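## Task

Remove the two-pole breaker labelled C25 from the rail and set it in the tray, leaving all remaining devices clipped onto the rail.

## Robot and tools

Robot: two arms, left_arm and right_arm, each with a two-finger gripper and a wrist camera. Measured bases in the scene frame: left_arm at (+0.035, +0.294, 0) m, quat_wxyz (+1.000, 0, 0, -0.012); right_arm at (+0.035, -0.272, 0) m, quat_wxyz (+1.000, 0, 0, -0.001). A two-camera stand is fixed behind the arms. Loose objects may occasionally get a brief shove from outside.

Frames: the scene frame has its origin at table-top height, halfway between the nominal bases. +x points out over the table, +z points up, and left_arm sits on +y. Arm names do not match image sides. Reported hand positions (m), quaternions (wxyz) and Hand targets are in the scene frame. Offsets you send are in each arm's own Hand target axes. The gripper's fingers point along its +z and close along its y. end_effector_position is the point between the pads, roughly 1 cm behind the tips. Readings can be off by a few cm, more at long reach.

execute_actions(actions, cameras): actions is a list of actions. Each action is a table of up to 15 rows, one row per 1/30 s; a shorter table repeats its last row to fill 15. Every row is a single list of 14 numbers covering both arms, each in [-1, 1]: left dx, dy, dz, rx, ry, rz, opening, then right dx, dy, dz, rx, ry, rz, opening. The six pose numbers are an offset, not a pose: they count from that arm's Hand target at the start of the action, and every row counts from that same start, so sending the same offset again moves further. Scale: 1.0 = 0.6 m for dx/dy/dz and 180 degrees for the rotation vector (rx, ry, rz). Opening is absolute: +1 fully open (0.094 m), -1 closed. Six zeros re-request the current Hand target. An empty actions list returns images from every camera plus full state; otherwise images come only if cameras names them (["all"], names, or []).

move(target, speed, blend, opening_speed, grip_force, blocking, cameras): target is one 14-number row (same layout and scale as above) or a list of up to 15 such rows; every row is an offset from the Hand targets at the move's start, not from the previous row. The grippers follow straight paths with no collision avoidance, ending together, at least 0.5 s and at most 10 s in total. speed: path top speed in m/s, 0.002 to 2.9 (default 0.25), one value or one per row; rotation is capped at twice that in rad/s. blend: corner rounding radius in m per row; 0 stops at each row. opening_speed: opening change per second on the -1..+1 scale, at least 0.2; use it to close gently. grip_force: per-pad limit in N, 10 to 50, one value or one per arm; it persists, and low values close slowly. blocking=false returns after about 0.5 s while the move continues. An opening change in the first row pauses the paths only if that arm is within 10 mm of it; a change in a later row is applied when the arms reach that row and come to rest. The result adds a move: line with the ending (done, off_target, moving, held, fault) and any limits (paced = pose clipped, held = steps withheld). done means at rest within 10 mm and 2 degrees; neither done nor off_target tells you about contact.

wait(seconds 0 to 10): lets time pass with commands held; a running move continues. stop(): brakes a running move. zoom_image(camera, region): camera is cam_high, cam_left_wrist or cam_right_wrist; region [x0, y0, x1, y1] in image pixels from the top-left, each span at most 504; only the latest images can be zoomed. finished_scene(scene): ends the current scene, given its number; after ending the first scene, make no other call in that reply.

Results: Hand target (the next offsets' origin, after clipping), end effector pose, grip_measured (finger opening on the command scale; up to about 2.5 mm wide when empty, about 3 mm narrower than a squeezed hard part), Joint positions (last value = opening in m), Joint velocities (may show "within noise"), Joint torques (joints 1-3 wrap at ±28 N m), Motor temperatures, Tool commands. MOTOR HOT appears at 75 °C; at 90 °C the arm folds and idles for the rest of the scene; at 100 °C it goes limp.

Motion notes: orientation commands are clipped to 40 degrees from the measured one each step. Friction and load can leave the gripper centimetres short; a new command, even all zeros, asks again, and you can add the missing distance as an offset. Do not path close to an arm's own base; go around it. A blocked arm keeps pushing until you command its target back past the gripper. Grip force jumps to the limit once you command about 0.06 below first contact; to release, command well above grip_measured.

Cameras: cam_high, cam_left_wrist, cam_right_wrist, each 896x504, with calibration given (intrinsics K, distortion, T_world_to_cam); wrist images may lag during motion.

Avoid: dropping or releasing a moving part, fast impacts with fixed or heavy things, hard pressing, any contact or squeeze between the arms or their cameras, straining a wrist camera cable, objects leaving the table, and long stretched or loaded holds that heat motors.

Each tool is called after "Call:" by a JSON object that holds its "name" and its "arguments", one argument or row to a line.

## Session

Call:
{"name": "execute_actions", "arguments": {
  "actions": []
}}

Scene clock: 0.00 s.
left_arm: end_effector_position=(+0.2943, +0.1531, +0.1657) grip_measured=+1.000 end_effector_quat_wxyz=(+0.397, -0.131, +0.889, -0.186) | right_arm: end_effector_position=(+0.3084, -0.2324, +0.1462) grip_measured=+1.000 end_effector_quat_wxyz=(+0.326, +0.193, +0.924, +0.056)
Joint positions: left_arm=[-0.661 0.886 0.642 -0.458 -0.306 -0.835 0.094] | right_arm=[0.261 0.976 0.758 -0.699 0.183 0.609 0.094]
Joint velocities: within noise
Joint torques (N m): no reading
Motor temperatures (°C): left_arm=[18 20 23 21 17 20 17] | right_arm=[21 20 29 19 21 17 20]
Heat: left arm: 23 °C; right arm: 29 °C.
Hand target: left_arm +0.2957, +0.1542, +0.1718; +0.404, -0.133, +0.885, -0.187 | right_arm +0.3098, -0.2329, +0.1517; +0.333, +0.193, +0.921, +0.057
Tool commands: left_gripper/opening=+1.0 right_gripper/opening=+1.0
camera_calibration:
cam_left_wrist: T_world_to_cam=[[0.0715973, -0.901052, 0.42776, 0.0439216], [-0.916836, -0.228339, -0.327525, 0.396458], [0.392791, -0.368736, -0.842466, 0.173142], [0, 0, 0, 1]] pos_world=[0.292334, 0.193946, 0.256928]
cam_right_wrist: T_world_to_cam=[[-0.33731, -0.907105, -0.251759, -0.0688766], [-0.900475, 0.388885, -0.194711, 0.435266], [0.274529, 0.161024, -0.948001, 0.180821], [0, 0, 0, 1]] pos_world=[0.319072, -0.260863, 0.23883]

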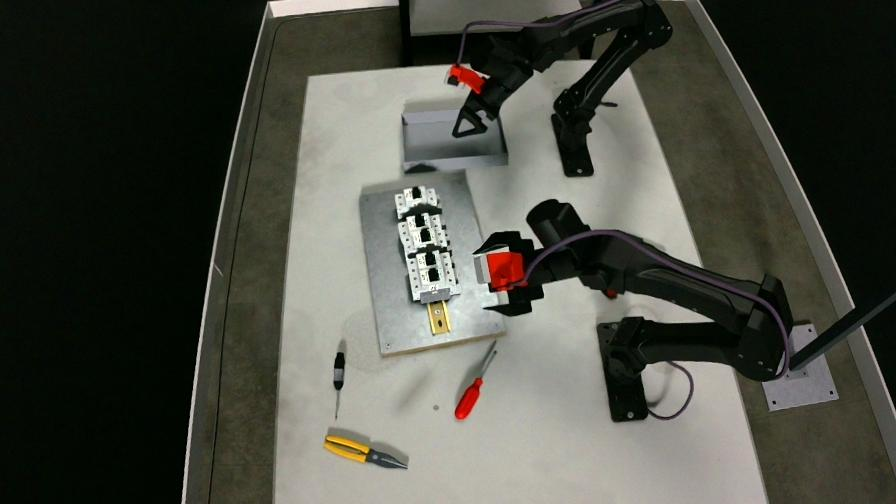

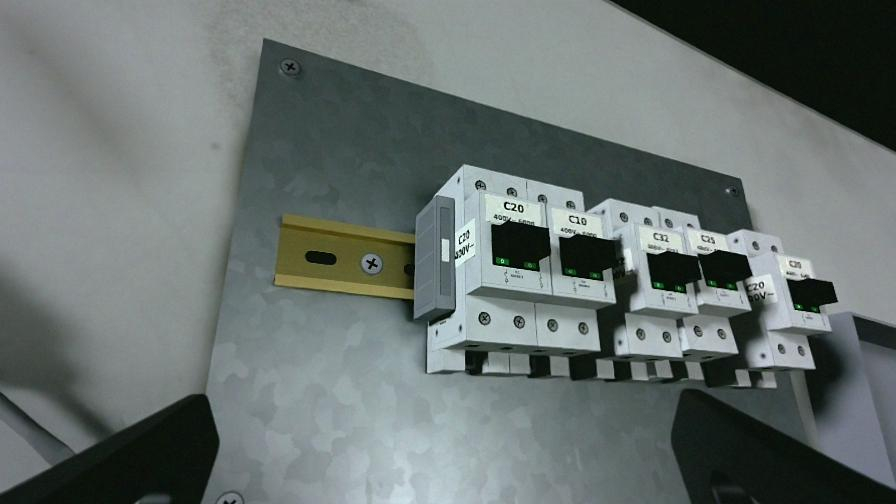

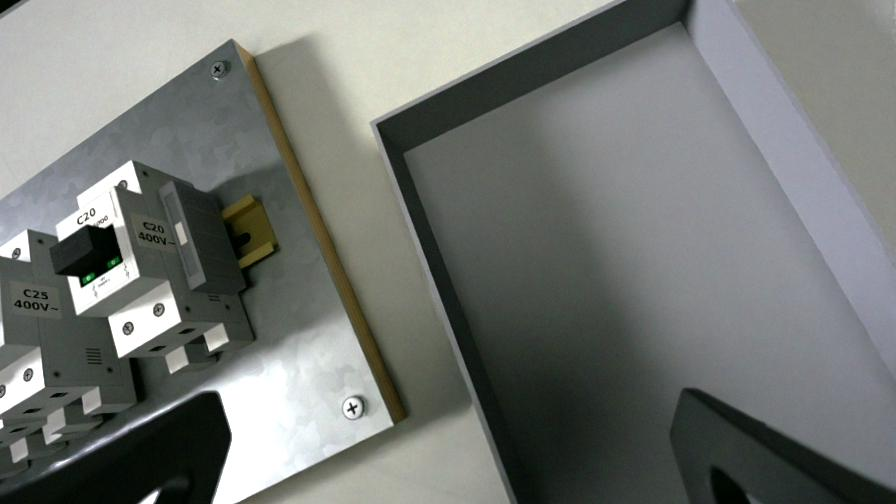

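Call:
{"name": "zoom_image", "arguments": {
  "camera": "cam_left_wrist",
  "region": [400, 140, 860, 400]
}}

Call:
{"name": "zoom_image", "arguments": {
  "camera": "cam_high",
  "region": [350, 90, 530, 350]
}}

Call:
{"name": "zoom_image", "arguments": {
  "camera": "cam_right_wrist",
  "region": [0, 140, 300, 480]
}}

Scaled by 1.096 from the camera's 896x504 image, which has a finer 1280x720 frame.

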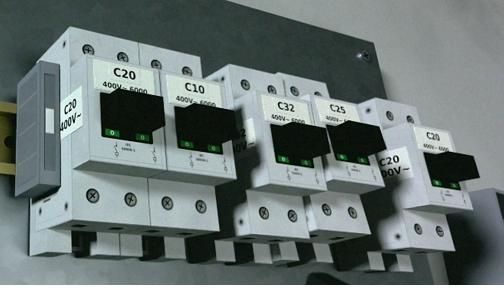

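Scaled by 1.938 from the camera's 896x504 image, which has a finer 1280x720 frame.

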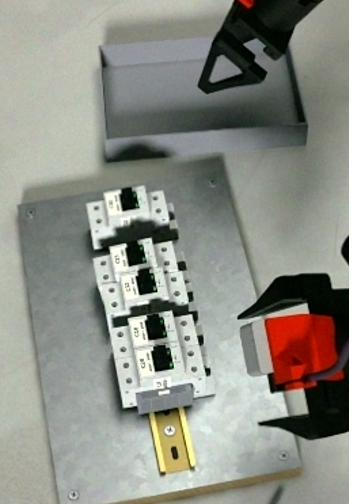

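Scaled by 1.482 from the camera's 896x504 image, which has a finer 1280x720 frame.

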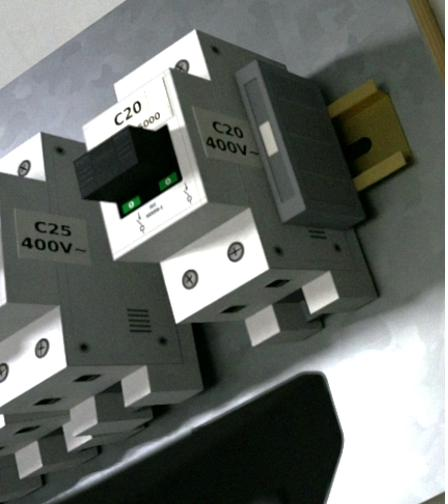

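Call:
{"name": "move", "arguments": {
  "target": [0.258,-0.178,-0.013,-0.0435,-0.142,0.142,1,0,0,0,0,0,0,1],
  "cameras": ["all"]
}}

Scene clock: 41.40 s.
left_arm: end_effector_position=(+0.1975, +0.0053, +0.1131) grip_measured=+1.000 end_effector_quat_wxyz=(+0.592, +0.001, +0.806, -0.003) | right_arm: end_effector_position=(+0.3084, -0.2324, +0.1462) grip_measured=+1.000 end_effector_quat_wxyz=(+0.326, +0.193, +0.924, +0.056)
Joint positions: left_arm=[-1.583 1.813 0.994 -0.845 -1.266 -1.673 0.094] | right_arm=[0.261 0.976 0.758 -0.699 0.183 0.609 0.094]
Joint torques (N m): left_arm=[0.14 -5.39 8.49 0.04 -0.9 -0.07] | right_arm=[0.03 -2.33 9.07 1.54 0.11 0.06]
Heat: left arm: 27 °C; right arm: 32 °C.
Hand target: left_arm +0.2000, +0.0006, +0.1202; +0.610, +0.000, +0.793, +0.000 | right_arm +0.3098, -0.2329, +0.1517; +0.333, +0.193, +0.921, +0.057
Off the commanded pose: left_arm 0.009 m, 3 deg | right_arm 0.006 m, 1 deg.
move: off_target (left_arm)
camera_calibration:
cam_left_wrist: T_world_to_cam=[[-0.0138872, -0.99985, -0.0103247, 0.00708996], [-0.686538, 0.0170416, -0.726895, 0.255142], [0.726962, -0.00300629, -0.686671, 0.0268723], [0, 0, 0, 1]] pos_world=[0.155728, 0.00282165, 0.203987]
cam_right_wrist: T_world_to_cam=[[-0.33731, -0.907105, -0.251759, -0.0688766], [-0.900475, 0.388885, -0.194711, 0.435266], [0.274529, 0.161024, -0.948001, 0.180821], [0, 0, 0, 1]] pos_world=[0.319072, -0.260863, 0.23883]

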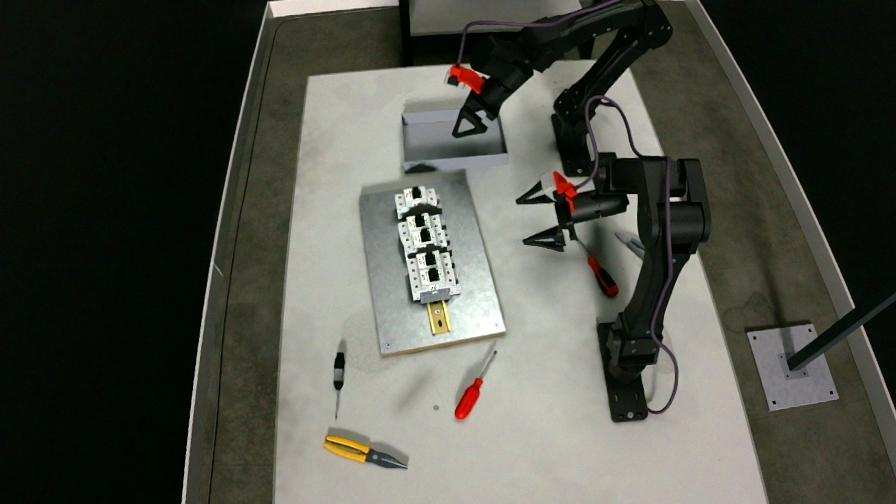

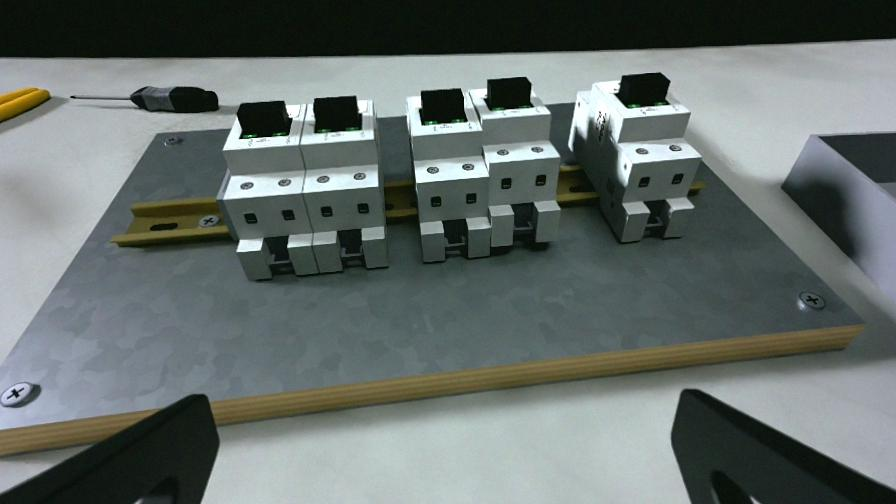

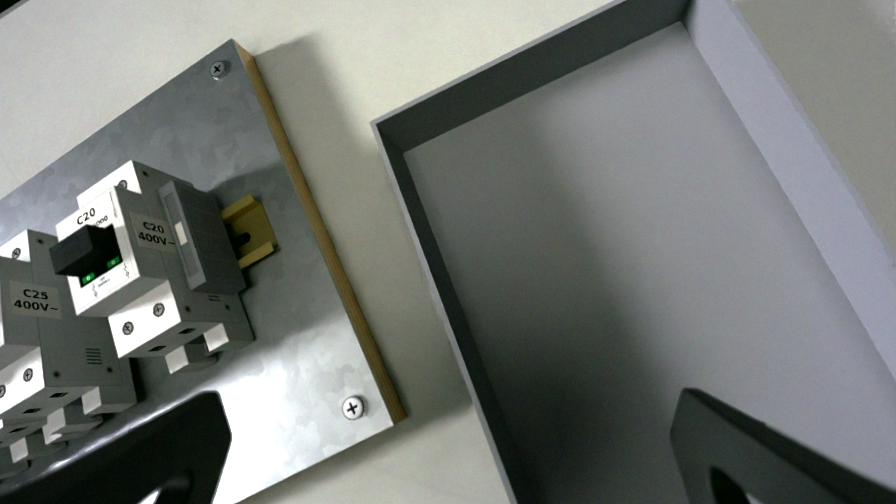

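Call:
{"name": "zoom_image", "arguments": {
  "camera": "cam_left_wrist",
  "region": [390, 60, 600, 280]
}}

Scaled by 2.291 from the camera's 896x504 image, which has a finer 1280x720 frame.

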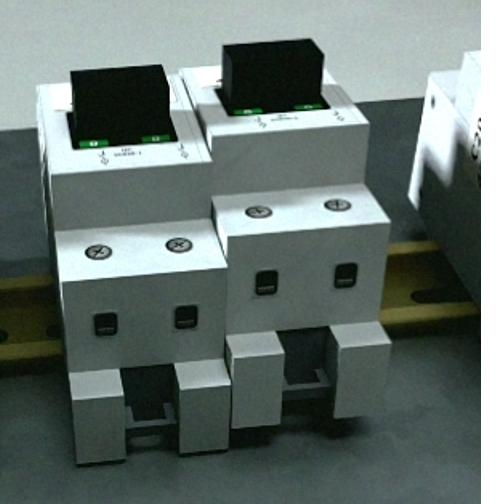

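Call:
{"name": "move", "arguments": {
  "target": [0.01,-0.067,0.158,0,0.083,0,1,0,0,0,0,0,0,1],
  "cameras": ["cam_left_wrist"]
}}

Call:
{"name": "zoom_image", "arguments": {
  "camera": "cam_left_wrist",
  "region": [330, 60, 630, 360]
}}

Scene clock: 59.63 s.
left_arm: end_effector_position=(+0.2876, -0.0387, +0.0908) grip_measured=+1.000 end_effector_quat_wxyz=(+0.493, +0.002, +0.870, -0.005) | right_arm: end_effector_position=(+0.3084, -0.2324, +0.1462) grip_measured=+1.000 end_effector_quat_wxyz=(+0.326, +0.193, +0.924, +0.056)
Joint positions: left_arm=[-1.261 1.86 1.101 -0.358 -0.96 -1.04 0.094] | right_arm=[0.261 0.976 0.758 -0.699 0.183 0.609 0.094]
Joint torques (N m): left_arm=[-0.08 -6.89 7.72 1.03 -0.63 0.07] | right_arm=[0.03 -2.39 9.06 1.54 0.11 0.05]
Motor temperatures (°C): left_arm=[18 21 28 22 18 20 17] | right_arm=[21 20 32 23 21 17 20]
Heat: left arm: 28 °C; right arm: 32 °C.
Hand target: left_arm +0.2901, -0.0397, +0.0900; +0.502, +0.000, +0.865, +0.000 | right_arm +0.3098, -0.2329, +0.1517; +0.333, +0.193, +0.921, +0.057
Off the commanded pose: left_arm 0.003 m, 1 deg | right_arm 0.006 m, 1 deg.
move: done
camera_calibration:
cam_left_wrist: T_world_to_cam=[[-0.0195329, -0.999799, -0.00459793, -0.0347536], [-0.838395, 0.0188848, -0.544735, 0.328707], [0.544713, -0.00678539, -0.838595, 0.0119225], [0, 0, 0, 1]] pos_world=[0.268413, -0.0408732, 0.188897]
Images, in order (width x height): cam_left_wrist 896x504.

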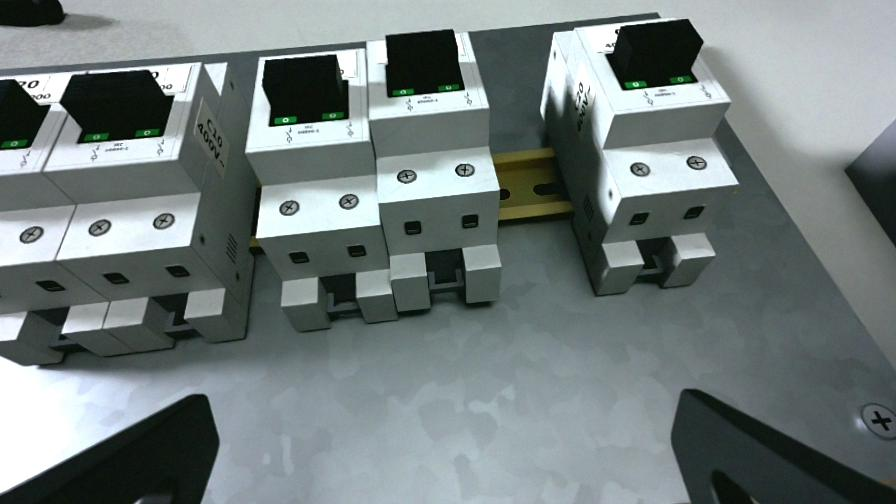

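Scaled by 1.680 from the camera's 896x504 image, which has a finer 1280x720 frame.

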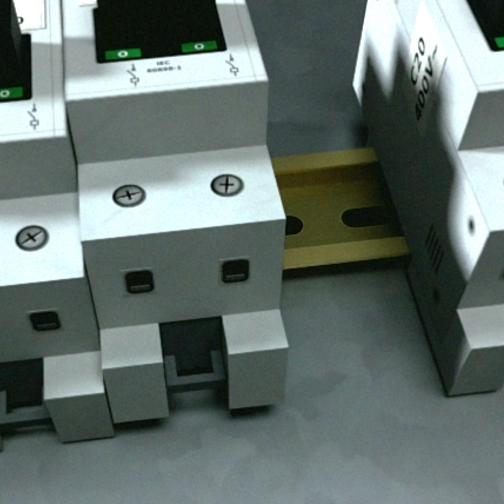

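Call:
{"name": "move", "arguments": {
  "target": [
    [-0.103,0.1,-0.156,0,0,0,1,0,0,0,0,0,0,1],
    [-0.153,0.54,-0.002,-0.172,0.304,-0.296,1,0,0,0,0,0,0,1]
  ],
  "blend": 0.05,
  "speed": 0.35,
  "cameras": ["cam_left_wrist","cam_high"]
}}

Call:
{"name": "zoom_image", "arguments": {
  "camera": "cam_left_wrist",
  "region": [200, 0, 700, 504]
}}

Scene clock: 103.37 s.
left_arm: end_effector_position=(+0.3315, +0.2847, +0.1669) grip_measured=+1.000 end_effector_quat_wxyz=(-0.002, -0.496, +0.869, -0.001) | right_arm: end_effector_position=(+0.3084, -0.2324, +0.1462) grip_measured=+1.000 end_effector_quat_wxyz=(+0.326, +0.193, +0.924, +0.056)
Joint positions: left_arm=[-0.008 1.679 1.583 -1.478 0.004 -1.069 0.094] | right_arm=[0.261 0.976 0.758 -0.699 0.183 0.609 0.094]
Joint torques (N m): left_arm=[-0.28 -5.48 9.98 0.12 -0.04 0.02] | right_arm=[0.03 -2.37 9.06 1.54 0.12 0.05]
Heat: left arm: 27 °C; right arm: 32 °C.
Hand target: left_arm +0.3346, +0.2844, +0.1701; -0.001, -0.493, +0.870, +0.000 | right_arm +0.3098, -0.2329, +0.1517; +0.333, +0.193, +0.921, +0.057
Off the commanded pose: left_arm 0.004 m, 0 deg | right_arm 0.006 m, 1 deg.
move: done
camera_calibration:
cam_left_wrist: T_world_to_cam=[[0.852833, -0.522165, 0.00446534, -0.13691], [-0.469856, -0.763612, 0.442868, 0.336688], [-0.22784, -0.37979, -0.896576, 0.426057], [0, 0, 0, 1]] pos_world=[0.37203, 0.347421, 0.233495]
Images, in order (width x height): cam_high 896x504, cam_left_wrist 896x504.

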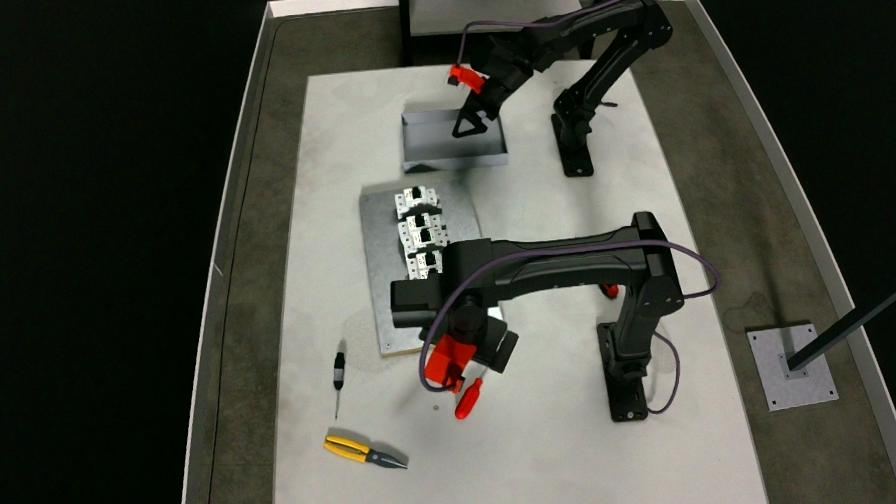

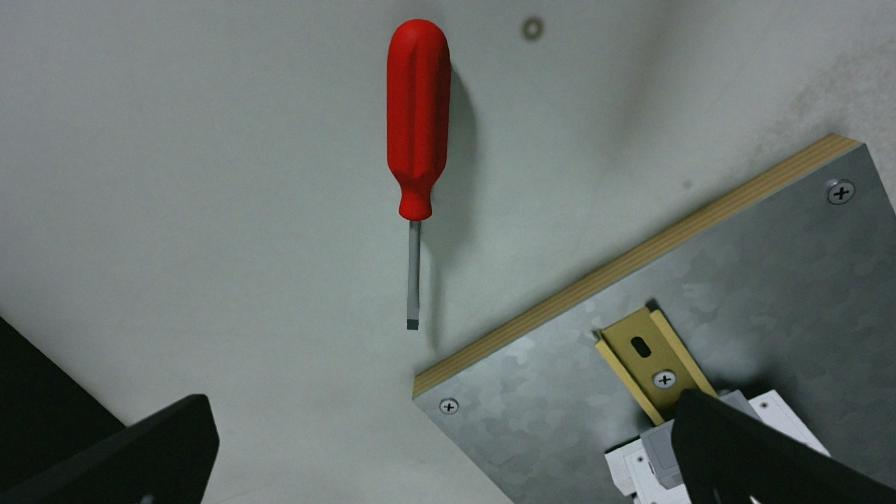

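Scaled by 1.000.

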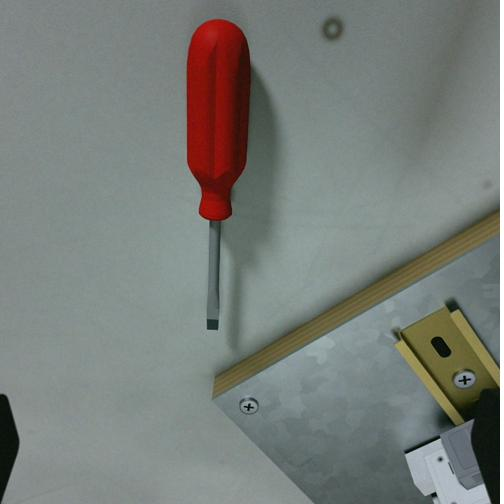

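Call:
{"name": "move", "arguments": {
  "target": [
    [-0.0385,0.0185,0.2,0,0,0.01,1,0,0,0,0,0,0,1],
    [-0.0385,0.0185,0.25,0,0,0.01,1,0,0,0,0,0,0,1]
  ],
  "speed": [0.25,0.08],
  "blend": [0.02,0],
  "cameras": ["cam_left_wrist"]
}}

Scene clock: 116.07 s.
left_arm: end_effector_position=(+0.3376, +0.3079, +0.0266) grip_measured=+1.000 end_effector_quat_wxyz=(+0.002, -0.479, +0.878, -0.004) | right_arm: end_effector_position=(+0.3084, -0.2324, +0.1462) grip_measured=+1.000 end_effector_quat_wxyz=(+0.326, +0.193, +0.924, +0.056)
Joint positions: left_arm=[0.07 1.763 1.113 -0.913 0.006 -0.953 0.094] | right_arm=[0.261 0.976 0.758 -0.699 0.183 0.609 0.094]
Joint torques (N m): left_arm=[0.29 -5.78 6.23 0.4 -0.04 0.07] | right_arm=[0.03 -2.37 9.07 1.55 0.11 0.05]
Heat: left arm: 29 °C; right arm: 32 °C.
Hand target: left_arm +0.3367, +0.3098, +0.0202; -0.001, -0.479, +0.878, +0.000 | right_arm +0.3098, -0.2329, +0.1517; +0.333, +0.193, +0.921, +0.057
Off the commanded pose: left_arm 0.007 m, 1 deg | right_arm 0.006 m, 1 deg.
move: done; blend cut to 0.015 m at target 1
camera_calibration:
cam_left_wrist: T_world_to_cam=[[0.832853, -0.553312, 0.0141915, -0.113242], [-0.502508, -0.745135, 0.438474, 0.424859], [-0.232038, -0.372316, -0.898632, 0.309698], [0, 0, 0, 1]] pos_world=[0.379671, 0.369225, 0.0936221]
Images, in order (width x height): cam_left_wrist 896x504.

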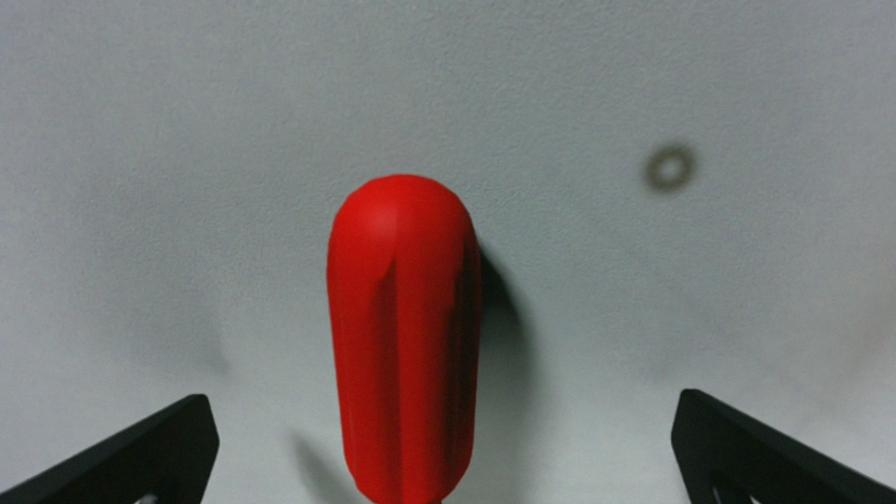

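Call:
{"name": "move", "arguments": {
  "target": [
    [-0.013,0.0095,0.009,0,0,0,1,0,0,0,0,0,0,1],
    [-0.013,0.0095,0.009,0,0,0,-0.8,0,0,0,0,0,0,1],
    [-0.013,0.0095,-0.2,0,0,0,-0.8,0,0,0,0,0,0,1]
  ],
  "speed": 0.12,
  "opening_speed": 1.0,
  "cameras": ["cam_left_wrist"]
}}

Scene clock: 126.60 s.
left_arm: end_effector_position=(+0.3337, +0.3171, +0.1249) grip_measured=-0.445 end_effector_quat_wxyz=(-0.022, -0.479, +0.877, +0.006) | right_arm: end_effector_position=(+0.3084, -0.2324, +0.1462) grip_measured=+1.000 end_effector_quat_wxyz=(+0.326, +0.193, +0.924, +0.056)
Joint positions: left_arm=[0.102 1.72 1.462 -1.357 0.007 -0.921 0.026] | right_arm=[0.261 0.976 0.758 -0.699 0.183 0.609 0.094]
Joint torques (N m): left_arm=[0.32 -9.1 9.83 0.08 -0.06 0.07] | right_arm=[0.01 -2.36 9.09 1.54 0.11 0.05]
Heat: left arm: 27 °C; right arm: 33 °C.
Hand target: left_arm +0.3364, +0.3195, +0.1403; -0.001, -0.479, +0.878, +0.000 | right_arm +0.3098, -0.2329, +0.1517; +0.333, +0.193, +0.921, +0.057
Off the commanded pose: left_arm 0.016 m, 2 deg | right_arm 0.006 m, 1 deg.
move: off_target (left_arm)
camera_calibration:
cam_left_wrist: T_world_to_cam=[[0.832123, -0.55396, -0.0264404, -0.100815], [-0.479548, -0.742656, 0.467436, 0.374529], [-0.278577, -0.376285, -0.883631, 0.415455], [0, 0, 0, 1]] pos_world=[0.379232, 0.378628, 0.189375]
Images, in order (width x height): cam_left_wrist 896x504.

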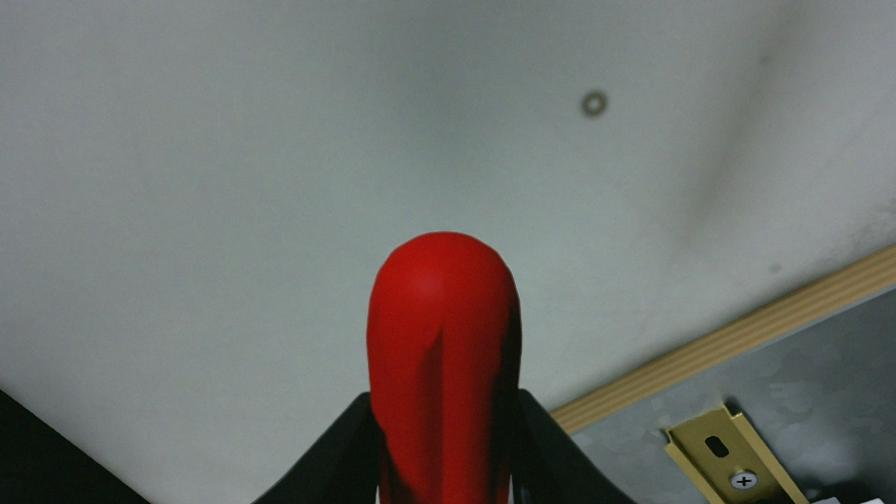

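Call:
{"name": "move", "arguments": {
  "target": [0.592,-0.19,-0.0995,0.288,-0.528,0.2213,-0.8,-0.0207,0.3655,0.064,-0.1625,0.207,-0.632,1],
  "speed": 0.4,
  "cameras": ["all"]
}}

Scene clock: 162.47 s.
left_arm: end_effector_position=(+0.2400, -0.0435, +0.1919) grip_measured=-0.445 end_effector_quat_wxyz=(+0.687, -0.019, +0.726, +0.023) | right_arm: end_effector_position=(+0.4100, -0.0398, +0.1845) grip_measured=+1.000 end_effector_quat_wxyz=(-0.074, +0.735, -0.674, +0.018)
Joint positions: left_arm=[-1.476 1.887 1.243 -0.713 -1.514 -1.349 0.026] | right_arm=[0.551 2.176 2.328 -1.57 -0.006 -1.108 0.094]
Joint torques (N m): left_arm=[-0.1 -8.75 6.43 0.67 -0.93 -0.02] | right_arm=[0.34 -8.98 9.99 0.69 0.03 -0.01]
Motor temperatures (°C): left_arm=[18 27 27 22 18 20 19] | right_arm=[21 20 33 24 21 17 20]
Heat: left arm: 27 °C; right arm: 33 °C.
Hand target: left_arm +0.2400, -0.0408, +0.2002; +0.792, +0.000, +0.610, +0.000 | right_arm +0.4127, -0.0373, +0.1807; +0.000, +0.741, -0.672, +0.000
Off the commanded pose: left_arm 0.009 m, 18 deg | right_arm 0.005 m, 9 deg.
joint sent to its limit (left arm) — joint 5 (wrist yaw), lower limit. The joint targets are off in orientation, not in position.
joint sent to its limit (right arm) — joint 4 (wrist pitch), lower limit. The joint targets are off in orientation, not in position.
move: off_target (left_arm, right_arm)
camera_calibration:
cam_left_wrist: T_world_to_cam=[[0.0530833, -0.998331, -0.0227557, -0.0538741], [-0.488155, -0.00606322, -0.872736, 0.321863], [0.871141, 0.057436, -0.487662, -0.0202628], [0, 0, 0, 1]] pos_world=[0.17763, -0.0506689, 0.269794]
cam_right_wrist: T_world_to_cam=[[0.990781, 0.051987, 0.125103, -0.426191], [0.00580006, -0.938872, 0.344218, -0.0644968], [0.13535, -0.340319, -0.930518, 0.192068], [0, 0, 0, 1]] pos_world=[0.39664, 0.0269664, 0.254241]

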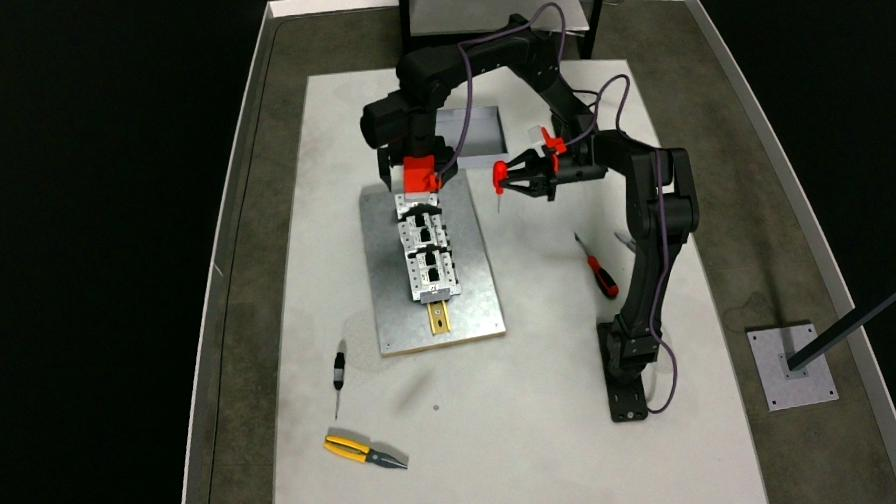

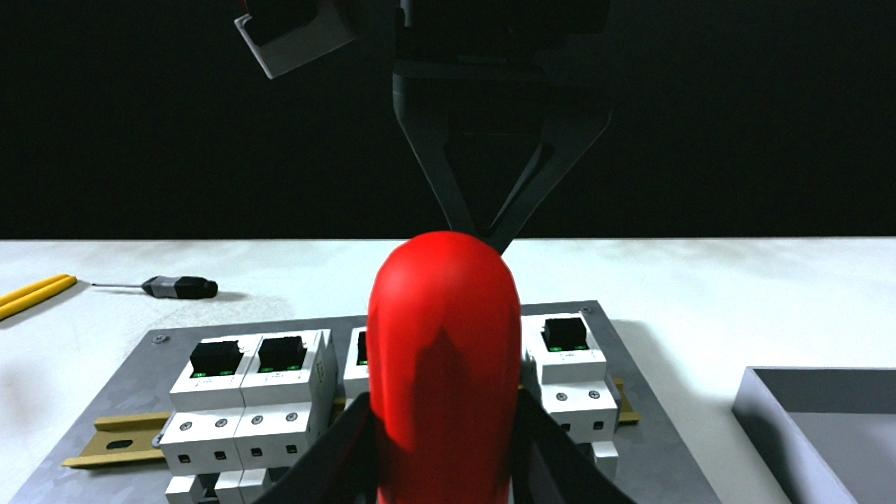

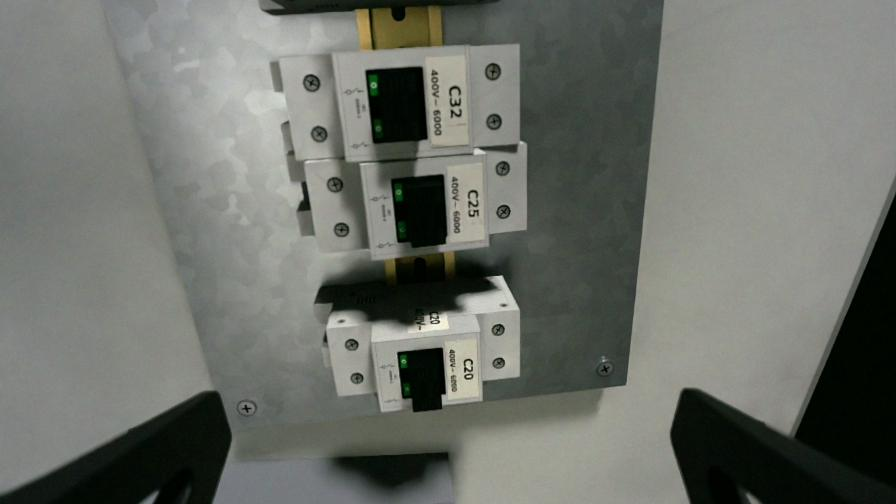

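Call:
{"name": "move", "arguments": {
  "target": [0.072,-0.003,0.128,0,0,0,-0.8,0,0,0,0,0,0,0.4],
  "speed": 0.15,
  "cameras": ["cam_high","cam_right_wrist"]
}}

Call:
{"name": "zoom_image", "arguments": {
  "camera": "cam_right_wrist",
  "region": [180, 60, 480, 360]
}}

Scene clock: 189.40 s.
left_arm: end_effector_position=(+0.3263, -0.0475, +0.1748) grip_measured=-0.445 end_effector_quat_wxyz=(+0.691, -0.102, +0.711, +0.082) | right_arm: end_effector_position=(+0.4101, -0.0398, +0.1845) grip_measured=+0.403 end_effector_quat_wxyz=(-0.074, +0.735, -0.674, +0.018)
Joint positions: left_arm=[-1.255 2.03 1.276 -0.051 -1.526 -0.828 0.026] | right_arm=[0.551 2.176 2.328 -1.57 -0.006 -1.108 0.066]
Joint torques (N m): left_arm=[-0.01 -9.74 6.64 1.1 -0.7 -0.05] | right_arm=[0.29 -8.98 9.98 0.68 0.04 0]
Heat: left arm: 27 °C; right arm: 33 °C.
Hand target: left_arm +0.3253, -0.0426, +0.1781; +0.792, +0.000, +0.610, +0.000 | right_arm +0.4128, -0.0373, +0.1807; +0.000, +0.741, -0.672, +0.000
Off the commanded pose: left_arm 0.006 m, 22 deg | right_arm 0.005 m, 9 deg.
joint sent to its limit (left arm) — joint 5 (wrist yaw), lower limit. The joint targets are off in orientation, not in position.
joint sent to its limit (right arm) — joint 4 (wrist pitch), lower limit. The joint targets are off in orientation, not in position.
move: off_target (left_arm, right_arm)
camera_calibration:
cam_right_wrist: T_world_to_cam=[[0.99074, 0.0523214, 0.125287, -0.42623], [0.00600527, -0.938751, 0.344545, -0.0646641], [0.13564, -0.340602, -0.930372, 0.191923], [0, 0, 0, 1]] pos_world=[0.396639, 0.0269669, 0.254241]
Images, in order (width x height): cam_high 896x504, cam_right_wrist 896x504.

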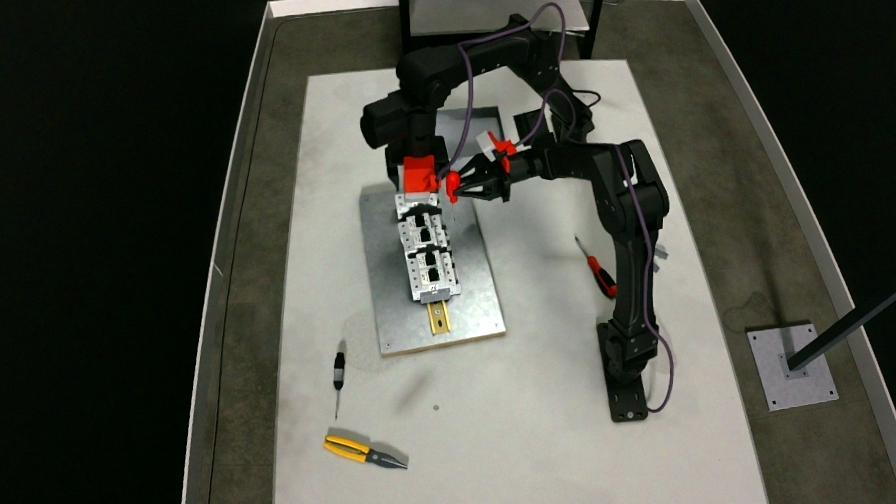

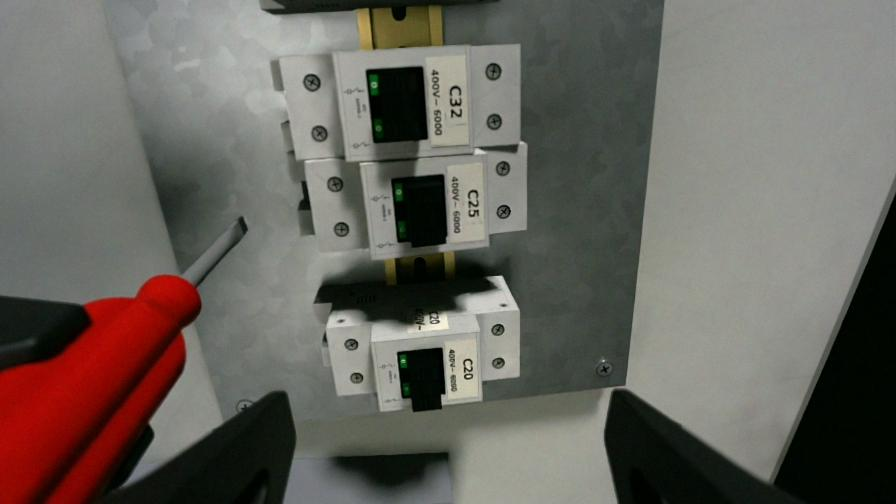

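Scaled by 1.680 from the camera's 896x504 image, which has a finer 1280x720 frame.

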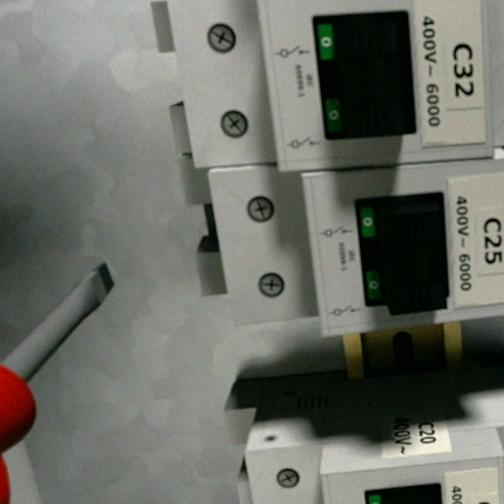

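Call:
{"name": "move", "arguments": {
  "target": [0.018,0.012,-0.036,0.139,-0.0284,0.0065,-0.8,0,0,0,0,0,0,0.4],
  "speed": 0.1,
  "cameras": ["cam_right_wrist"]
}}

Call:
{"name": "zoom_image", "arguments": {
  "camera": "cam_right_wrist",
  "region": [180, 60, 480, 360]
}}

Scene clock: 221.67 s.
left_arm: end_effector_position=(+0.3094, -0.0392, +0.1371) grip_measured=-0.445 end_effector_quat_wxyz=(+0.712, +0.234, +0.658, -0.075) | right_arm: end_effector_position=(+0.4101, -0.0398, +0.1845) grip_measured=+0.403 end_effector_quat_wxyz=(-0.074, +0.735, -0.674, +0.018)
Joint positions: left_arm=[-1.137 1.941 0.508 1.467 -0.714 0.259 0.026] | right_arm=[0.551 2.176 2.328 -1.57 -0.006 -1.108 0.066]
Joint torques (N m): left_arm=[0.5 -8.14 3.54 2.7 0.2 -0.15] | right_arm=[0.29 -8.98 10 0.68 0.04 0.01]
Heat: left arm: 29 °C; right arm: 33 °C.
Hand target: left_arm +0.3072, -0.0354, +0.1622; +0.800, +0.178, +0.560, -0.124 | right_arm +0.4128, -0.0373, +0.1807; +0.000, +0.741, -0.672, +0.000
Off the commanded pose: left_arm 0.025 m, 17 deg | right_arm 0.005 m, 9 deg.
joint sent to its limit (left arm) — joint 4 (wrist pitch), upper limit. The joint targets are off in orientation, not in position.
joint sent to its limit (right arm) — joint 4 (wrist pitch), lower limit. The joint targets are off in orientation, not in position.
move: off_target (left_arm, right_arm)
camera_calibration:
cam_right_wrist: T_world_to_cam=[[0.99074, 0.0523214, 0.125287, -0.42623], [0.00600527, -0.938751, 0.344545, -0.0646641], [0.13564, -0.340602, -0.930372, 0.191923], [0, 0, 0, 1]] pos_world=[0.396639, 0.0269669, 0.254241]
Images, in order (width x height): cam_right_wrist 896x504.

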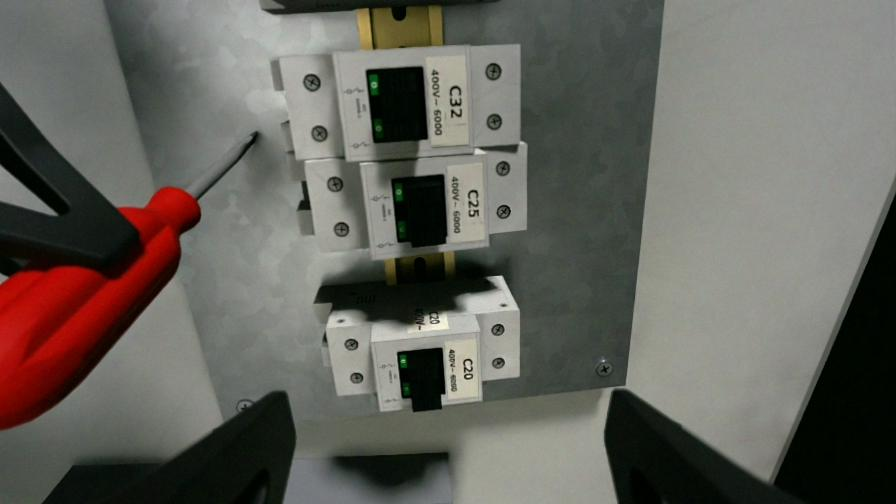

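Scaled by 1.680 from the camera's 896x504 image, which has a finer 1280x720 frame.

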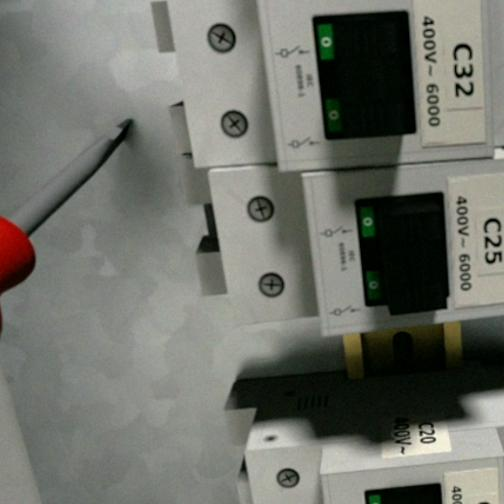

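Call:
{"name": "move", "arguments": {
  "target": [-0.005,-0.006,0.0305,-0.139,0.055,-0.0125,-0.8,0,0,0,0,0,0,0.4],
  "speed": 0.1,
  "cameras": ["cam_right_wrist"]
}}

Call:
{"name": "zoom_image", "arguments": {
  "camera": "cam_right_wrist",
  "region": [180, 60, 480, 360]
}}

Scene clock: 276.67 s.
left_arm: end_effector_position=(+0.3214, -0.0430, +0.1586) grip_measured=-0.445 end_effector_quat_wxyz=(+0.729, +0.043, +0.682, +0.033) | right_arm: end_effector_position=(+0.4101, -0.0398, +0.1845) grip_measured=+0.403 end_effector_quat_wxyz=(-0.074, +0.735, -0.674, +0.018)
Joint positions: left_arm=[-1.24 2.087 0.823 1.465 -1.24 0.299 0.026] | right_arm=[0.551 2.176 2.328 -1.57 -0.006 -1.108 0.066]
Joint torques (N m): left_arm=[-0.46 -6.97 7.58 2.38 0.06 -0.04] | right_arm=[0.31 -8.96 9.99 0.68 0.04 0]
Motor temperatures (°C): left_arm=[18 27 25 38 18 20 20] | right_arm=[21 24 34 21 21 17 20]
Heat: left arm: 38 °C; right arm: 34 °C.
Hand target: left_arm +0.3203, -0.0464, +0.1701; +0.766, -0.001, +0.643, +0.000 | right_arm +0.4128, -0.0373, +0.1807; +0.000, +0.741, -0.672, +0.000
Off the commanded pose: left_arm 0.012 m, 9 deg | right_arm 0.005 m, 9 deg.
joint sent to its limit (left arm) — joint 4 (wrist pitch), upper limit. The joint targets are off in orientation, not in position.
joint sent to its limit (right arm) — joint 4 (wrist pitch), lower limit. The joint targets are off in orientation, not in position.
move: off_target (left_arm, right_arm)
camera_calibration:
cam_right_wrist: T_world_to_cam=[[0.99074, 0.0523214, 0.125287, -0.42623], [0.00600527, -0.938751, 0.344545, -0.0646641], [0.13564, -0.340602, -0.930372, 0.191923], [0, 0, 0, 1]] pos_world=[0.396639, 0.0269669, 0.254241]
Images, in order (width x height): cam_right_wrist 896x504.

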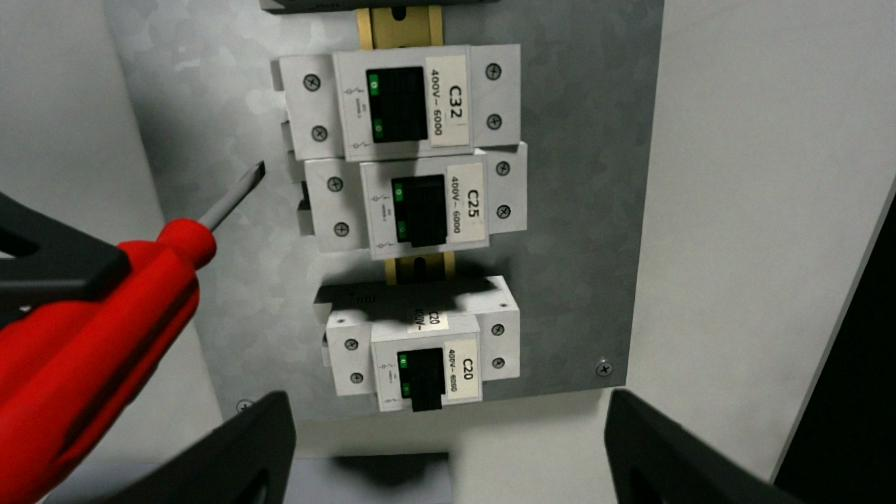

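Scaled by 1.680 from the camera's 896x504 image, which has a finer 1280x720 frame.

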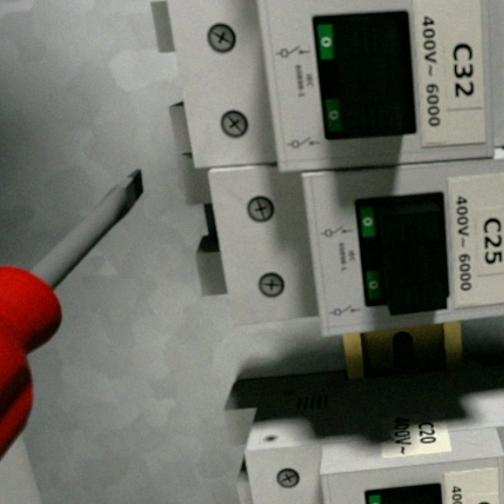

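Call:
{"name": "move", "arguments": {
  "target": [-0.006,-0.028,0.025,0,0,0,-0.8,0,0,0,0,0,0,0.4],
  "speed": 0.05,
  "cameras": ["cam_right_wrist"]
}}

Call:
{"name": "zoom_image", "arguments": {
  "camera": "cam_right_wrist",
  "region": [240, 140, 360, 260]
}}

Scene clock: 285.37 s.
left_arm: end_effector_position=(+0.3324, -0.0607, +0.1644) grip_measured=-0.445 end_effector_quat_wxyz=(+0.735, +0.041, +0.676, +0.035) | right_arm: end_effector_position=(+0.4101, -0.0398, +0.1845) grip_measured=+0.403 end_effector_quat_wxyz=(-0.074, +0.735, -0.674, +0.018)
Joint positions: left_arm=[-1.226 2.138 0.922 1.463 -1.228 0.341 0.026] | right_arm=[0.551 2.176 2.328 -1.57 -0.006 -1.108 0.066]
Joint torques (N m): left_arm=[0.47 -7.43 7.97 2.39 0.29 0.02] | right_arm=[0.31 -9.02 9.98 0.68 0.04 0]
Heat: left arm: 38 °C; right arm: 34 °C.
Hand target: left_arm +0.3345, -0.0632, +0.1763; +0.766, +0.000, +0.643, +0.000 | right_arm +0.4128, -0.0373, +0.1807; +0.000, +0.741, -0.672, +0.000
Off the commanded pose: left_arm 0.012 m, 8 deg | right_arm 0.005 m, 9 deg.
joint sent to its limit (left arm) — joint 4 (wrist pitch), upper limit. The joint targets are off in orientation, not in position.
joint sent to its limit (right arm) — joint 4 (wrist pitch), lower limit. The joint targets are off in orientation, not in position.
move: off_target (left_arm, right_arm)
camera_calibration:
cam_right_wrist: T_world_to_cam=[[0.99074, 0.0523214, 0.125287, -0.42623], [0.00600527, -0.938751, 0.344545, -0.0646641], [0.13564, -0.340602, -0.930372, 0.191923], [0, 0, 0, 1]] pos_world=[0.396639, 0.0269669, 0.254241]
Images, in order (width x height): cam_right_wrist 896x504.

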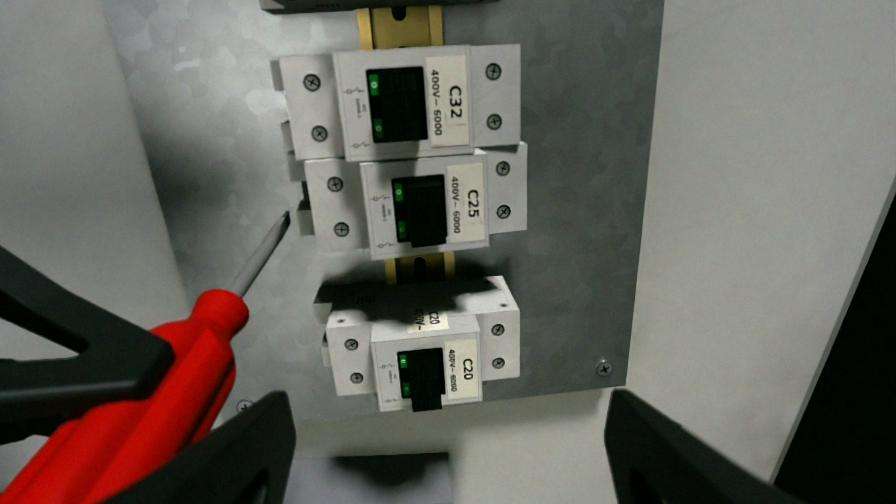

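Scaled by 4.200 from the camera's 896x504 image, which has a finer 1280x720 frame.

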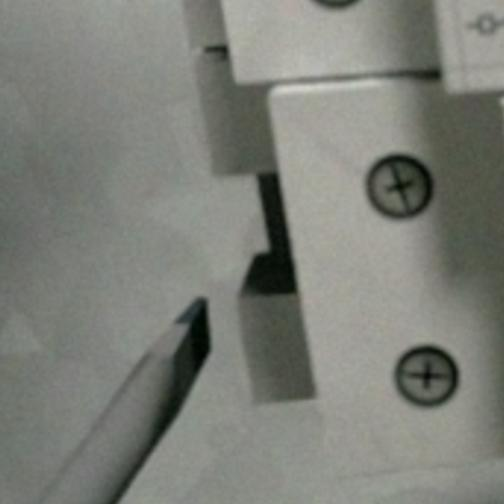

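Call:
{"name": "move", "arguments": {
  "target": [
    [0.0018,0.0035,0.0107,0,0,0,-0.8,0,0,0,0,0,0,0.4],
    [0.0215,0.0035,0.0072,0,0,0,-0.8,0,0,0,0,0,0,0.4]
  ],
  "speed": 0.04,
  "cameras": ["cam_right_wrist"]
}}

Call:
{"name": "zoom_image", "arguments": {
  "camera": "cam_right_wrist",
  "region": [240, 140, 360, 260]
}}

Scene clock: 301.40 s.
left_arm: end_effector_position=(+0.3371, -0.0607, +0.1541) grip_measured=-0.445 end_effector_quat_wxyz=(+0.733, +0.046, +0.678, +0.037) | right_arm: end_effector_position=(+0.4101, -0.0398, +0.1845) grip_measured=+0.403 end_effector_quat_wxyz=(-0.074, +0.735, -0.674, +0.018)
Joint positions: left_arm=[-1.214 2.165 0.922 1.464 -1.212 0.325 0.026] | right_arm=[0.551 2.176 2.328 -1.57 -0.006 -1.108 0.066]
Joint torques (N m): left_arm=[0.98 -7.42 7.53 2.41 0.2 -0.19] | right_arm=[0.31 -8.95 9.95 0.68 0.03 0]
Heat: left arm: 38 °C; right arm: 34 °C.
Hand target: left_arm +0.3410, -0.0612, +0.1643; +0.766, -0.001, +0.643, +0.000 | right_arm +0.4128, -0.0373, +0.1807; +0.000, +0.741, -0.672, +0.000
Off the commanded pose: left_arm 0.011 m, 9 deg | right_arm 0.005 m, 9 deg.
joint sent to its limit (left arm) — joint 4 (wrist pitch), upper limit. The joint targets are off in orientation, not in position.
joint sent to its limit (right arm) — joint 4 (wrist pitch), lower limit. The joint targets are off in orientation, not in position.
move: off_target (left_arm, right_arm)
camera_calibration:
cam_right_wrist: T_world_to_cam=[[0.99074, 0.0523214, 0.125287, -0.42623], [0.00600527, -0.938751, 0.344545, -0.0646641], [0.13564, -0.340602, -0.930372, 0.191923], [0, 0, 0, 1]] pos_world=[0.396639, 0.0269669, 0.254241]
Images, in order (width x height): cam_right_wrist 896x504.

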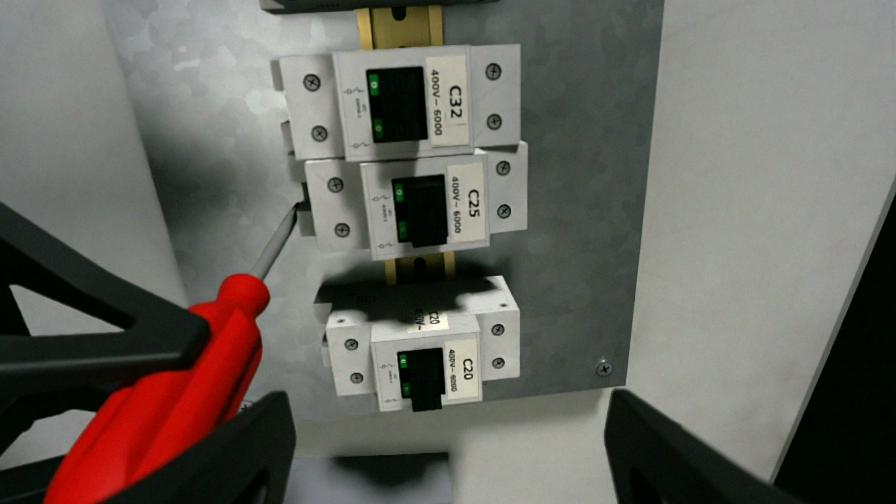

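Scaled by 4.200 from the camera's 896x504 image, which has a finer 1280x720 frame.

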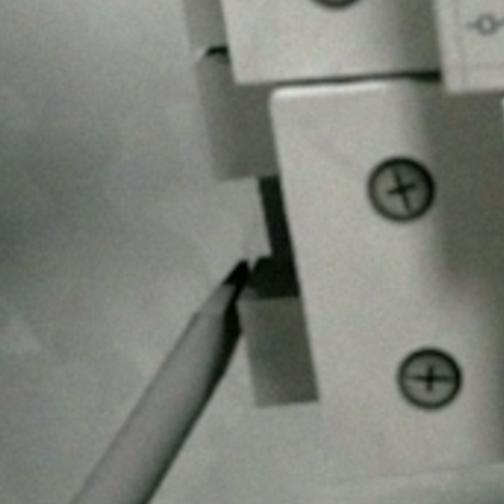

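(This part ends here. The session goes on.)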